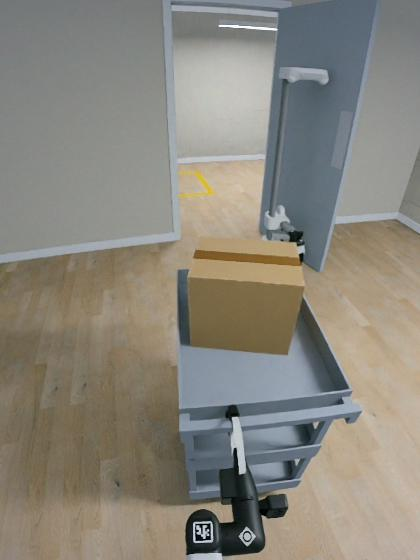

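Request:
move --blocking false --r2 '{"base":{"strafe_m":0.1},"pace":"slow"}' --cameras '[]'

Request:
wait --seconds 4 --cameras '[]'

Request:
move --blocking false --r2 '{"base":{"rotate_rad":-0.12},"pace":"slow"}' --cameras '[]'

Request:
wait --seconds 2 --cameras '["r2_head_camera"]'

Scene clock: 1282.40 s.
move: r2 moving
r1: as last shown
r1.lidar_m: 5.12 3.02 0.25 0.25 - 0.25 0.39 3.72 1.06 2.15 2.80 1.38
r1.servo_current: wrist_yaw_rad=65(65) wrist_pitch_rad=46(46) wrist_roll_rad=46(65) gripper_m=39(52)
r1.contact_limits: strafe_m 0.3
r1.wrist_depth_mm: - 135 - 535 306 213 174 / - 134 134 500 310 215 175 / - 132 159 452 312 216 176 / 108 135 208 508 315 217 177 / 137 - - 517 317 218 178 / 1229 1205 198 521 194 219 178 / - 820 759 164 301 210 178
r2.base_odometry: x=-1.245 y=-1.363 heading=-3.052
r2.turned_by_wheels: +0.000
r2.turned_by_imu: +0.000
r2.base_tilt: forward=-0.7 right=+0.1
r2.lidar_m: 0.39 2.65 1.63 1.45 1.45 1.71 2.84 2.89 3.51 3.24 3.25 0.46
r2.base_status: strafe_m moving
r2.joint_positions: lift_m=+0.688 arm_m=+0.050 wrist_yaw_rad=+0.002 wrist_pitch_rad=+0.004 wrist_roll_rad=+1.569 gripper_m=-0.037
r2.joint_status: not commanded
r2.measured_speeds: translate_m=+0.000 strafe_m=+0.055 rotate_rad=-0.002 lift_m=+0.000 arm_m=+0.000 wrist_yaw_rad=-0.017 wrist_pitch_rad=+0.000 wrist_roll_rad=+0.000
r2.motor_effort: lift_m=+17(18) arm_m=+4(5) wheel_0=-8(10) wheel_1=+7(9) wheel_2=+0(5)
r2.servo_current: wrist_yaw_rad=39(59) wrist_pitch_rad=39(46) wrist_roll_rad=46(52) gripper_m=104(104)
r2.hand_pose: x=+0.5094 y=-0.0870 z=+0.8652 quat_wxyz=(+0.708, +0.707, +0.002, -0.001) (m; r2's base frame)
r2.wrist_depth_mm: - - - 172 235 - - / - 433 439 171 233 - - / - 449 445 171 233 - - / - 462 462 170 232 - - / - 477 473 170 232 - - / - - 184 169 179 654 517 / - - - 112 229 1618 1118
pictures: none
No camera images: "cameras" was empty.

Scene clock: 1284.03 s.
earlier move: r2 done
r1.base_odometry: x=-1.969 y=-0.203 heading=-2.435
r1.turned_by_wheels: +0.000
r1.turned_by_imu: +0.000
r1.base_tilt: forward=-1.6 right=+1.3
r1.lidar_m: 5.13 3.01 0.25 0.25 - 0.25 0.39 3.71 1.06 2.16 2.82 1.43
r1.base_status: not commanded
r1.joint_positions: lift_m=+0.124 arm_m=+0.000 wrist_yaw_rad=+3.196 wrist_pitch_rad=+0.002 wrist_roll_rad=+0.000 gripper_m=+0.056
r1.joint_status: not commanded
r1.measured_speeds: all 0
r1.motor_effort: lift_m=+19(20) arm_m=+4(4) wheel_0=+0(1) wheel_1=+0(0) wheel_2=+0(0)
r1.servo_current: wrist_yaw_rad=59(65) wrist_pitch_rad=39(52) wrist_roll_rad=39(65) gripper_m=39(52)
r1.contact_limits: strafe_m 0.3
r1.hand_pose: x=-0.1219 y=+0.0715 z=+0.3019 quat_wxyz=(-0.027, -0.001, +0.000, +1.000) (m; r1's base frame)
r1.wrist_depth_mm: - 135 - 539 306 213 174 / - 135 135 496 309 214 174 / - 132 159 459 314 216 176 / 108 135 208 504 315 217 177 / 137 - - 512 317 218 178 / 1229 1229 198 517 195 220 178 / - 809 750 164 301 209 178
r2.base_odometry: x=-1.237 y=-1.448 heading=-3.052
r2.turned_by_wheels: +0.000
r2.turned_by_imu: +0.000
r2.base_tilt: forward=-0.7 right=+0.1
r2.lidar_m: 0.45 2.50 1.52 1.38 1.38 1.64 2.87 2.90 3.52 3.32 3.34 0.45
r2.base_status: done
r2.joint_positions: lift_m=+0.688 arm_m=+0.050 wrist_yaw_rad=-0.004 wrist_pitch_rad=+0.004 wrist_roll_rad=+1.569 gripper_m=-0.037
r2.joint_status: not commanded
r2.measured_speeds: all 0
r2.motor_effort: lift_m=+17(18) arm_m=+5(5) wheel_0=-3(15) wheel_1=+4(10) wheel_2=+0(5)
r2.servo_current: wrist_yaw_rad=52(59) wrist_pitch_rad=39(46) wrist_roll_rad=33(59) gripper_m=98(111)
r2.hand_pose: x=+0.5089 y=-0.0886 z=+0.8652 quat_wxyz=(+0.708, +0.707, +0.000, -0.003) (m; r2's base frame)
r2.wrist_depth_mm: - - - 156 215 - - / - 415 421 158 216 - - / - 442 442 160 220 - - / - 473 462 163 224 - - / - - 488 166 229 750 - / - - 183 168 179 1618 508 / - - - 112 234 1618 1138
wait: 1.63 of 4 s (r2 has come to rest)
pictures: none
No camera images: "cameras" was empty.

Scene clock: 1284.53 s.
move: r2 moving
r1: as last shown
r1.lidar_m: 5.14 3.01 0.25 0.25 - 0.25 0.38 3.71 1.03 2.17 2.80 1.38
r1.motor_effort: lift_m=+19(19) arm_m=+4(4) wheel_0=-1(1) wheel_1=+0(0) wheel_2=+0(0)
r1.servo_current: wrist_yaw_rad=20(59) wrist_pitch_rad=39(46) wrist_roll_rad=52(59) gripper_m=46(46)
r1.contact_limits: strafe_m 0.3
r1.wrist_depth_mm: - 134 - 539 307 213 173 / - 134 135 496 310 214 175 / - 132 159 455 312 216 176 / 108 135 207 508 317 217 177 / 137 - - 512 317 219 178 / 1255 1229 198 517 195 219 178 / - 809 768 164 303 210 178
r2.base_odometry: x=-1.237 y=-1.448 heading=+3.131
r2.turned_by_wheels: -0.100
r2.turned_by_imu: -0.097
r2.base_tilt: forward=-0.7 right=+0.1
r2.lidar_m: 0.42 2.85 1.64 1.36 1.36 1.54 2.66 2.89 3.27 3.30 3.31 0.47
r2.base_status: rotate_rad moving
r2.joint_positions: lift_m=+0.688 arm_m=+0.050 wrist_yaw_rad=+0.006 wrist_pitch_rad=+0.004 wrist_roll_rad=+1.569 gripper_m=-0.037
r2.joint_status: not commanded
r2.measured_speeds: translate_m=+0.000 strafe_m=-0.002 rotate_rad=-0.208 lift_m=+0.000 arm_m=+0.000 wrist_yaw_rad=+0.001 wrist_pitch_rad=+0.000 wrist_roll_rad=+0.000
r2.motor_effort: lift_m=+17(17) arm_m=+5(5) wheel_0=+8(13) wheel_1=+4(10) wheel_2=+12(12)
r2.servo_current: wrist_yaw_rad=59(59) wrist_pitch_rad=33(46) wrist_roll_rad=46(52) gripper_m=104(104)
r2.hand_pose: x=+0.5098 y=-0.0856 z=+0.8652 quat_wxyz=(+0.708, +0.707, +0.004, +0.001) (m; r2's base frame)
r2.wrist_depth_mm: - - - 166 228 1808 - / - 433 433 167 229 - - / - 445 442 167 229 - - / - 466 459 168 229 - - / - 480 477 168 230 - - / - - 185 169 178 699 508 / - - - 112 231 1661 1138
pictures: none
No camera images: "cameras" was empty.

Scene clock: 1285.00 s.
earlier move: r2 done
r1.base_odometry: x=-1.969 y=-0.203 heading=-2.435
r1.turned_by_wheels: +0.000
r1.turned_by_imu: +0.000
r1.base_tilt: forward=-1.6 right=+1.3
r1.lidar_m: 5.13 3.03 0.25 0.25 - 0.25 0.36 3.71 1.01 2.19 2.79 1.39
r1.base_status: not commanded
r1.joint_positions: lift_m=+0.124 arm_m=+0.000 wrist_yaw_rad=+3.196 wrist_pitch_rad=+0.002 wrist_roll_rad=+0.000 gripper_m=+0.056
r1.joint_status: not commanded
r1.measured_speeds: all 0
r1.motor_effort: lift_m=+19(19) arm_m=+4(4) wheel_0=-1(1) wheel_1=+0(0) wheel_2=+0(0)
r1.servo_current: wrist_yaw_rad=59(65) wrist_pitch_rad=46(52) wrist_roll_rad=52(65) gripper_m=46(46)
r1.contact_limits: strafe_m 0.3
r1.hand_pose: x=-0.1219 y=+0.0715 z=+0.3019 quat_wxyz=(-0.027, -0.001, +0.000, +1.000) (m; r1's base frame)
r1.wrist_depth_mm: - 135 - 539 306 213 174 / - 134 135 496 310 215 175 / - 132 159 459 314 216 176 / 108 135 208 504 317 217 177 / 137 - - 517 317 219 178 / 1229 1229 198 517 195 219 178 / - 809 759 164 301 210 178
r2.base_odometry: x=-1.237 y=-1.448 heading=+3.112
r2.turned_by_wheels: -0.019
r2.turned_by_imu: -0.018
r2.base_tilt: forward=-0.7 right=+0.1
r2.lidar_m: 0.43 2.85 1.65 1.38 1.36 1.52 2.58 2.90 3.30 3.33 3.30 0.45
r2.base_status: done
r2.joint_positions: lift_m=+0.688 arm_m=+0.050 wrist_yaw_rad=+0.006 wrist_pitch_rad=+0.004 wrist_roll_rad=+1.569 gripper_m=-0.037
r2.joint_status: not commanded
r2.measured_speeds: all 0
r2.motor_effort: lift_m=+17(17) arm_m=+5(5) wheel_0=+3(13) wheel_1=+4(10) wheel_2=+7(12)
r2.servo_current: wrist_yaw_rad=52(59) wrist_pitch_rad=39(46) wrist_roll_rad=39(52) gripper_m=98(104)
r2.hand_pose: x=+0.5098 y=-0.0856 z=+0.8652 quat_wxyz=(+0.708, +0.707, +0.004, +0.001) (m; r2's base frame)
r2.wrist_depth_mm: - - - 175 237 1863 - / - - 442 174 236 - - / - 449 442 173 236 - - / - 462 455 172 234 - - / - 477 469 171 231 - - / - - 184 169 179 - - / - - - 112 229 1661 473
wait: 0.47 of 2 s (r2 has come to rest)
pictures: r2_head_camera
Images, in order (width x height): r2_head_camera 420x560.

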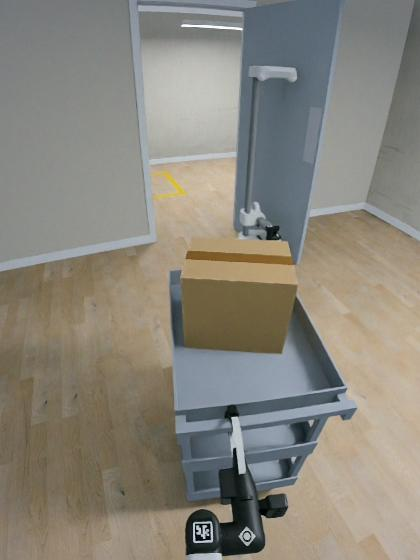

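Request:
move --blocking false --r2 '{"base":{"translate_m":0.3,"strafe_m":0.02},"pace":"slow"}' --cameras '[]'

Request:
wait --seconds 5 --cameras '["r2_head_camera"]'

Scene clock: 1290.43 s.
move: r2 moving
r1: as last shown
r1.lidar_m: 5.14 3.00 0.25 0.26 - 0.25 0.37 3.70 1.04 2.16 2.81 1.40
r1.motor_effort: lift_m=+19(19) arm_m=+4(4) wheel_0=+0(1) wheel_1=+0(0) wheel_2=+0(0)
r1.servo_current: wrist_yaw_rad=46(65) wrist_pitch_rad=46(46) wrist_roll_rad=39(72) gripper_m=39(46)
r1.contact_limits: strafe_m 0.3
r1.wrist_depth_mm: - 134 - 539 306 213 173 / - 134 135 496 309 215 175 / - 132 159 455 314 216 176 / 108 135 208 508 315 217 177 / 137 - - 512 317 218 178 / 1229 1205 198 521 194 219 178 / - 809 768 164 301 210 178
r2.base_odometry: x=-1.249 y=-1.448 heading=+3.112
r2.turned_by_wheels: +0.000
r2.turned_by_imu: +0.000
r2.base_tilt: forward=-0.7 right=+0.1
r2.lidar_m: 0.40 2.86 1.64 1.38 1.36 1.52 2.56 2.91 3.28 3.32 3.31 0.47
r2.base_status: translate_m moving; strafe_m moving
r2.joint_positions: lift_m=+0.688 arm_m=+0.050 wrist_yaw_rad=+0.000 wrist_pitch_rad=+0.004 wrist_roll_rad=+1.569 gripper_m=-0.037
r2.joint_status: not commanded
r2.measured_speeds: translate_m=+0.049 strafe_m=+0.002 rotate_rad=-0.002 lift_m=+0.000 arm_m=+0.000 wrist_yaw_rad=-0.035 wrist_pitch_rad=+0.000 wrist_roll_rad=+0.000
r2.motor_effort: lift_m=+17(17) arm_m=+4(5) wheel_0=+8(10) wheel_1=+7(8) wheel_2=-13(14)
r2.servo_current: wrist_yaw_rad=46(59) wrist_pitch_rad=39(52) wrist_roll_rad=52(52) gripper_m=111(111)
r2.hand_pose: x=+0.5092 y=-0.0875 z=+0.8652 quat_wxyz=(+0.708, +0.707, +0.001, -0.001) (m; r2's base frame)
r2.wrist_depth_mm: - - - 180 243 1808 - / - - - 178 238 - - / - 445 452 175 236 - - / - 462 459 174 233 - - / - 473 469 171 230 - - / - - 184 168 179 - - / - - - 112 225 1618 496
pictures: none
No camera images: "cameras" was empty.

Scene clock: 1294.23 s.
earlier move: r2 done
r1.base_odometry: x=-1.969 y=-0.203 heading=-2.435
r1.turned_by_wheels: +0.000
r1.turned_by_imu: +0.000
r1.base_tilt: forward=-1.6 right=+1.3
r1.lidar_m: 5.12 3.02 0.25 0.25 - 0.25 0.37 3.71 1.04 2.18 1.30 1.13
r1.base_status: not commanded
r1.joint_positions: lift_m=+0.124 arm_m=+0.000 wrist_yaw_rad=+3.196 wrist_pitch_rad=+0.002 wrist_roll_rad=+0.000 gripper_m=+0.056
r1.joint_status: not commanded
r1.measured_speeds: all 0
r1.motor_effort: lift_m=+19(20) arm_m=+4(4) wheel_0=-1(1) wheel_1=+0(0) wheel_2=+0(0)
r1.servo_current: wrist_yaw_rad=59(65) wrist_pitch_rad=46(46) wrist_roll_rad=52(72) gripper_m=39(46)
r1.contact_limits: strafe_m 0.3
r1.hand_pose: x=-0.1219 y=+0.0715 z=+0.3019 quat_wxyz=(-0.027, -0.001, +0.000, +1.000) (m; r1's base frame)
r1.wrist_depth_mm: - 135 - 535 306 213 174 / - 135 135 500 310 214 174 / - 132 160 455 314 216 176 / 108 135 208 504 315 218 177 / 137 - - 512 317 218 178 / 1205 1229 198 517 194 219 178 / - 809 759 164 301 209 178
r2.base_odometry: x=-1.537 y=-1.459 heading=+3.113
r2.turned_by_wheels: +0.001
r2.turned_by_imu: +0.002
r2.base_tilt: forward=-0.7 right=+0.0
r2.lidar_m: 0.44 2.58 1.73 1.46 1.44 1.64 2.72 3.16 3.59 3.28 3.25 0.46
r2.base_status: done
r2.joint_positions: lift_m=+0.688 arm_m=+0.050 wrist_yaw_rad=+0.002 wrist_pitch_rad=+0.004 wrist_roll_rad=+1.569 gripper_m=-0.037
r2.joint_status: not commanded
r2.measured_speeds: all 0
r2.motor_effort: lift_m=+17(18) arm_m=+4(5) wheel_0=+7(14) wheel_1=+7(10) wheel_2=-5(18)
r2.servo_current: wrist_yaw_rad=33(65) wrist_pitch_rad=39(52) wrist_roll_rad=46(65) gripper_m=98(111)
r2.hand_pose: x=+0.5094 y=-0.0869 z=+0.8652 quat_wxyz=(+0.708, +0.707, +0.002, -0.001) (m; r2's base frame)
r2.wrist_depth_mm: - - 1921 163 224 - - / - 421 421 164 225 - - / - 439 439 165 226 - - / - 462 455 166 227 - - / - 480 473 167 229 - - / - - 184 168 179 683 508 / - - - 112 231 1618 1138
wait: 3.80 of 5 s (r2 has come to rest)
pictures: r2_head_camera
Images, in order (width x height): r2_head_camera 420x560.

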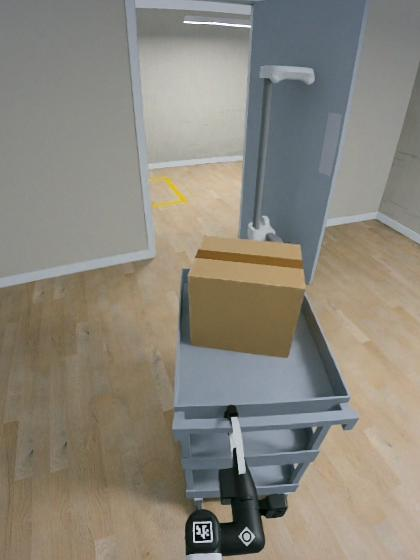

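Request:
wait --seconds 0 --cameras '["r1_head_right_camera","r1_head_camera"]'

Scene clock: 1299.73 s.
r1.base_odometry: x=-1.969 y=-0.203 heading=-2.435
r1.turned_by_wheels: +0.000
r1.turned_by_imu: +0.000
r1.base_tilt: forward=-1.6 right=+1.2
r1.lidar_m: 5.15 3.00 0.25 0.25 - 0.25 0.36 3.69 1.04 2.17 1.29 1.12
r1.base_status: not commanded
r1.joint_positions: lift_m=+0.124 arm_m=+0.000 wrist_yaw_rad=+3.196 wrist_pitch_rad=+0.002 wrist_roll_rad=+0.000 gripper_m=+0.056
r1.joint_status: not commanded
r1.measured_speeds: all 0
r1.motor_effort: lift_m=+19(20) arm_m=+4(4) wheel_0=-1(1) wheel_1=+0(0) wheel_2=+0(0)
r1.servo_current: wrist_yaw_rad=52(65) wrist_pitch_rad=46(46) wrist_roll_rad=52(72) gripper_m=39(46)
r1.contact_limits: strafe_m 0.3
r1.hand_pose: x=-0.1219 y=+0.0715 z=+0.3019 quat_wxyz=(-0.027, -0.001, +0.000, +1.000) (m; r1's base frame)
r1.wrist_depth_mm: - 134 - 539 304 213 174 / - 135 135 500 309 214 175 / - 132 159 455 312 216 176 / 108 135 208 508 315 217 177 / 137 - - 517 317 219 178 / 1229 1229 198 517 195 219 178 / - 820 768 164 301 209 178
r2.base_odometry: x=-1.537 y=-1.459 heading=+3.113
r2.turned_by_wheels: +0.000
r2.turned_by_imu: +0.000
r2.base_tilt: forward=-0.6 right=+0.0
r2.lidar_m: 0.43 2.56 1.71 1.43 1.45 1.64 2.77 3.17 3.63 3.28 3.26 0.44
r2.base_status: done
r2.joint_positions: lift_m=+0.688 arm_m=+0.050 wrist_yaw_rad=+0.002 wrist_pitch_rad=+0.004 wrist_roll_rad=+1.569 gripper_m=-0.037
r2.joint_status: not commanded
r2.measured_speeds: all 0
r2.motor_effort: lift_m=+17(18) arm_m=+4(5) wheel_0=+7(14) wheel_1=+7(10) wheel_2=-5(18)
r2.servo_current: wrist_yaw_rad=52(65) wrist_pitch_rad=46(52) wrist_roll_rad=52(65) gripper_m=91(111)
r2.hand_pose: x=+0.5094 y=-0.0869 z=+0.8652 quat_wxyz=(+0.708, +0.707, +0.002, -0.001) (m; r2's base frame)
r2.wrist_depth_mm: - - 1983 163 224 - - / - 424 421 164 224 - - / - 439 439 165 226 - - / - 462 459 167 228 - - / - 484 477 167 229 - - / - - 185 168 179 683 508 / - - - 112 232 1618 1118
pictures: r1_head_camera, r1_head_right_camera
Images, in order (width x height): r1_head_camera 420x560, r1_head_right_camera 420x672.

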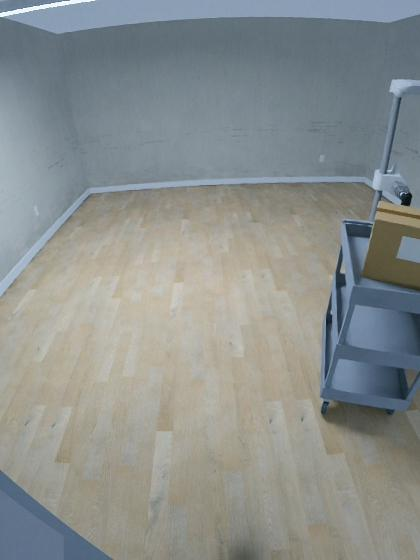

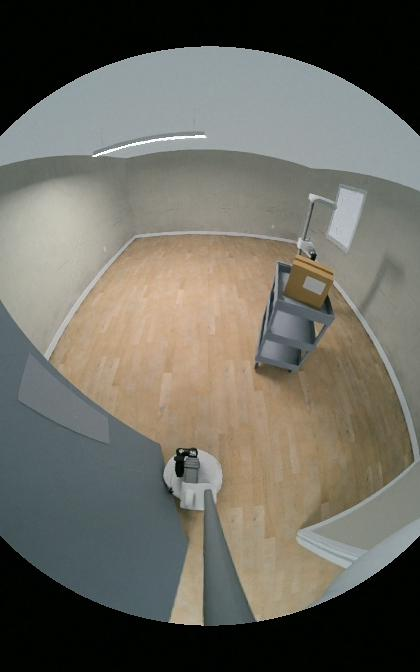

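Request:
move --blocking false --r2 '{"base":{"translate_m":0.3,"strafe_m":-0.06},"pace":"slow"}' --cameras '[]'

Request:
wait --seconds 5 --cameras '["r2_head_camera"]'

Scene clock: 1315.07 s.
move: r2 moving
r1: as last shown
r1.base_tilt: forward=-1.6 right=+1.3
r1.lidar_m: 5.14 3.01 0.25 0.25 - 0.25 0.38 3.70 1.04 2.19 1.26 1.13
r1.motor_effort: lift_m=+19(19) arm_m=+4(4) wheel_0=+0(1) wheel_1=+0(0) wheel_2=+0(0)
r1.servo_current: wrist_yaw_rad=33(65) wrist_pitch_rad=39(46) wrist_roll_rad=33(59) gripper_m=46(46)
r1.contact_limits: strafe_m 0.3
r1.wrist_depth_mm: - 135 - 539 306 213 174 / - 134 135 496 310 214 175 / - 132 159 455 314 216 176 / 108 135 208 508 315 218 177 / 137 - - 512 317 218 178 / 1255 1255 198 517 195 219 178 / - 809 759 164 301 210 178
r2.base_odometry: x=-1.550 y=-1.456 heading=+3.114
r2.turned_by_wheels: +0.001
r2.turned_by_imu: +0.001
r2.base_tilt: forward=-0.7 right=+0.1
r2.lidar_m: 0.41 2.56 1.75 1.45 1.44 1.62 2.74 3.17 3.61 3.26 3.24 0.46
r2.base_status: translate_m moving; strafe_m moving
r2.joint_positions: lift_m=+0.688 arm_m=+0.050 wrist_yaw_rad=+0.002 wrist_pitch_rad=+0.004 wrist_roll_rad=+1.569 gripper_m=-0.037
r2.joint_status: not commanded
r2.measured_speeds: translate_m=+0.049 strafe_m=-0.009 rotate_rad=-0.001 lift_m=+0.000 arm_m=+0.000 wrist_yaw_rad=+0.000 wrist_pitch_rad=+0.000 wrist_roll_rad=+0.000
r2.motor_effort: lift_m=+17(18) arm_m=+5(5) wheel_0=+11(13) wheel_1=+8(8) wheel_2=-9(11)
r2.servo_current: wrist_yaw_rad=46(65) wrist_pitch_rad=39(52) wrist_roll_rad=33(59) gripper_m=98(104)
r2.hand_pose: x=+0.5094 y=-0.0869 z=+0.8652 quat_wxyz=(+0.708, +0.707, +0.002, -0.001) (m; r2's base frame)
r2.wrist_depth_mm: - - 1983 162 222 - - / - 421 424 163 224 - - / - 439 442 163 224 - - / - 459 455 166 227 - - / - 480 480 167 229 - - / - - 185 167 179 634 504 / - - - 112 232 1576 1160
pictures: none
No camera images: "cameras" was empty.

Scene clock: 1318.90 s.
earlier move: r2 done
r1.base_odometry: x=-1.969 y=-0.203 heading=-2.435
r1.turned_by_wheels: +0.000
r1.turned_by_imu: +0.000
r1.base_tilt: forward=-1.6 right=+1.3
r1.lidar_m: 5.13 3.02 0.25 0.25 - 0.25 0.40 3.71 1.06 2.17 0.93 0.80
r1.base_status: not commanded
r1.joint_positions: lift_m=+0.124 arm_m=+0.000 wrist_yaw_rad=+3.196 wrist_pitch_rad=+0.002 wrist_roll_rad=+0.000 gripper_m=+0.056
r1.joint_status: not commanded
r1.measured_speeds: all 0
r1.motor_effort: lift_m=+19(20) arm_m=+4(4) wheel_0=+0(1) wheel_1=+0(0) wheel_2=+0(0)
r1.servo_current: wrist_yaw_rad=52(72) wrist_pitch_rad=39(52) wrist_roll_rad=39(65) gripper_m=39(46)
r1.contact_limits: strafe_m 0.3
r1.hand_pose: x=-0.1219 y=+0.0715 z=+0.3019 quat_wxyz=(-0.027, -0.001, +0.000, +1.000) (m; r1's base frame)
r1.wrist_depth_mm: - 134 - 539 306 213 174 / - 135 135 496 310 215 175 / - 132 159 455 314 216 176 / 108 135 208 508 315 218 177 / 137 - - 512 317 218 178 / 1229 1229 198 517 194 219 178 / - 809 759 164 301 210 178
r2.base_odometry: x=-1.835 y=-1.391 heading=+3.114
r2.turned_by_wheels: +0.000
r2.turned_by_imu: +0.003
r2.base_tilt: forward=-0.7 right=+0.0
r2.lidar_m: 0.41 2.30 1.91 1.58 1.59 1.81 3.05 3.45 3.71 3.11 3.09 0.47
r2.base_status: done
r2.joint_positions: lift_m=+0.688 arm_m=+0.050 wrist_yaw_rad=+0.003 wrist_pitch_rad=+0.004 wrist_roll_rad=+1.569 gripper_m=-0.037
r2.joint_status: not commanded
r2.measured_speeds: all 0
r2.motor_effort: lift_m=+17(18) arm_m=+5(5) wheel_0=+10(15) wheel_1=+4(9) wheel_2=-1(11)
r2.servo_current: wrist_yaw_rad=52(65) wrist_pitch_rad=46(52) wrist_roll_rad=52(65) gripper_m=98(104)
r2.hand_pose: x=+0.5095 y=-0.0866 z=+0.8652 quat_wxyz=(+0.708, +0.707, +0.002, +0.000) (m; r2's base frame)
r2.wrist_depth_mm: - - 1576 165 226 - - / - 421 424 165 227 - - / - 436 436 166 227 - - / - 455 449 167 229 - - / - 477 469 168 229 - - / - 496 184 168 179 621 508 / - - - 112 231 1618 477
wait: 3.83 of 5 s (r2 has come to rest)
pictures: r2_head_camera
Images, in order (width x height): r2_head_camera 420x560.

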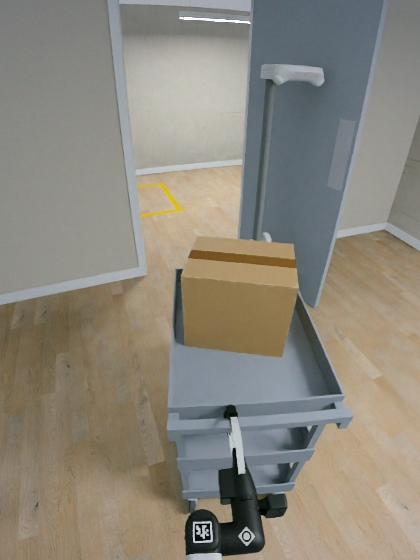

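Request:
move --blocking false --r2 '{"base":{"translate_m":0.18,"strafe_m":-0.06},"pace":"slow"}' --cameras '[]'

Request:
wait --seconds 5 --cameras '["r2_head_camera","r1_head_right_camera"]'

Scene clock: 1326.00 s.
move: r2 moving
r1: as last shown
r1.base_tilt: forward=-1.6 right=+1.2
r1.lidar_m: 5.13 3.02 0.25 0.26 - 0.25 0.34 3.73 1.02 2.16 0.93 0.83
r1.motor_effort: lift_m=+19(19) arm_m=+4(4) wheel_0=+0(1) wheel_1=+0(0) wheel_2=+0(0)
r1.servo_current: wrist_yaw_rad=72(72) wrist_pitch_rad=39(46) wrist_roll_rad=46(59) gripper_m=46(46)
r1.contact_limits: strafe_m 0.3
r1.wrist_depth_mm: - 134 - 539 304 213 173 / - 135 134 496 310 214 175 / - 132 159 459 314 216 176 / 108 135 208 508 315 217 177 / 137 - - 512 317 219 178 / 1229 1229 198 517 194 219 178 / - 820 759 164 301 209 178
r2.base_odometry: x=-1.847 y=-1.386 heading=+3.115
r2.turned_by_wheels: +0.001
r2.turned_by_imu: +0.001
r2.base_tilt: forward=-0.7 right=+0.0
r2.lidar_m: 0.41 2.31 1.91 1.59 1.60 1.78 3.06 3.45 3.74 3.11 3.10 0.46
r2.base_status: translate_m moving; strafe_m moving
r2.joint_positions: lift_m=+0.688 arm_m=+0.050 wrist_yaw_rad=+0.003 wrist_pitch_rad=+0.004 wrist_roll_rad=+1.569 gripper_m=-0.037
r2.joint_status: not commanded
r2.measured_speeds: translate_m=+0.049 strafe_m=-0.015 rotate_rad=+0.003 lift_m=+0.000 arm_m=+0.000 wrist_yaw_rad=+0.000 wrist_pitch_rad=+0.000 wrist_roll_rad=+0.000
r2.motor_effort: lift_m=+17(17) arm_m=+4(5) wheel_0=+12(17) wheel_1=+7(7) wheel_2=-8(10)
r2.servo_current: wrist_yaw_rad=52(59) wrist_pitch_rad=46(52) wrist_roll_rad=39(59) gripper_m=91(104)
r2.hand_pose: x=+0.5095 y=-0.0866 z=+0.8652 quat_wxyz=(+0.708, +0.707, +0.002, +0.000) (m; r2's base frame)
r2.wrist_depth_mm: - - 1576 164 225 - - / - 424 421 165 227 - - / - 442 436 166 226 - - / - 459 452 167 227 - - / - 477 473 167 229 - - / - 496 185 167 179 627 - / - - - 112 232 1618 473
pictures: none
No camera images: "cameras" was empty.

Scene clock: 1328.63 s.
earlier move: r2 done
r1.base_odometry: x=-1.969 y=-0.203 heading=-2.435
r1.turned_by_wheels: +0.000
r1.turned_by_imu: +0.000
r1.base_tilt: forward=-1.6 right=+1.3
r1.lidar_m: 5.13 3.01 0.25 0.25 - 0.25 0.38 3.68 1.04 2.16 0.74 0.65
r1.base_status: not commanded
r1.joint_positions: lift_m=+0.124 arm_m=+0.000 wrist_yaw_rad=+3.196 wrist_pitch_rad=+0.002 wrist_roll_rad=+0.000 gripper_m=+0.056
r1.joint_status: not commanded
r1.measured_speeds: all 0
r1.motor_effort: lift_m=+19(19) arm_m=+4(4) wheel_0=+0(1) wheel_1=+0(0) wheel_2=+0(0)
r1.servo_current: wrist_yaw_rad=46(78) wrist_pitch_rad=46(52) wrist_roll_rad=59(78) gripper_m=39(52)
r1.contact_limits: strafe_m 0.3
r1.hand_pose: x=-0.1219 y=+0.0715 z=+0.3019 quat_wxyz=(-0.027, -0.001, +0.000, +1.000) (m; r1's base frame)
r1.wrist_depth_mm: - 134 - 535 304 213 173 / - 134 135 500 310 215 175 / - 132 159 455 312 216 176 / 108 135 207 504 315 218 177 / 137 - - 512 319 219 178 / 1229 1229 198 521 194 219 178 / - 820 768 164 301 209 178
r2.base_odometry: x=-2.013 y=-1.326 heading=+3.115
r2.turned_by_wheels: +0.000
r2.turned_by_imu: +0.002
r2.base_tilt: forward=-0.7 right=+0.0
r2.lidar_m: 0.41 2.16 2.03 1.70 1.70 1.94 3.27 3.60 3.58 2.99 3.00 0.44
r2.base_status: done
r2.joint_positions: lift_m=+0.688 arm_m=+0.050 wrist_yaw_rad=+0.003 wrist_pitch_rad=+0.004 wrist_roll_rad=+1.569 gripper_m=-0.037
r2.joint_status: not commanded
r2.measured_speeds: all 0
r2.motor_effort: lift_m=+17(18) arm_m=+5(5) wheel_0=+9(17) wheel_1=+4(8) wheel_2=-4(10)
r2.servo_current: wrist_yaw_rad=52(65) wrist_pitch_rad=39(52) wrist_roll_rad=52(59) gripper_m=98(111)
r2.hand_pose: x=+0.5095 y=-0.0865 z=+0.8652 quat_wxyz=(+0.708, +0.707, +0.002, +0.000) (m; r2's base frame)
r2.wrist_depth_mm: - - 1397 170 232 - - / - 1397 430 170 231 - - / - 439 439 169 232 - - / - 455 452 169 231 - - / - 473 466 169 230 - - / 1863 480 184 169 179 - - / - - - 112 230 1661 484
wait: 2.63 of 5 s (r2 has come to rest)
pictures: r1_head_right_camera, r2_head_camera
Images, in order (width x height): r1_head_right_camera 420x672, r2_head_camera 420x560.

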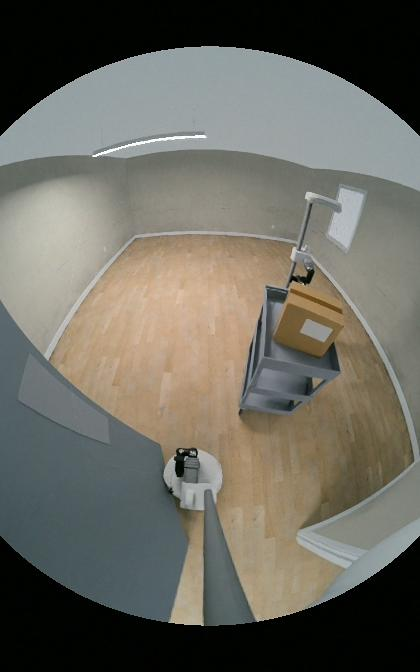

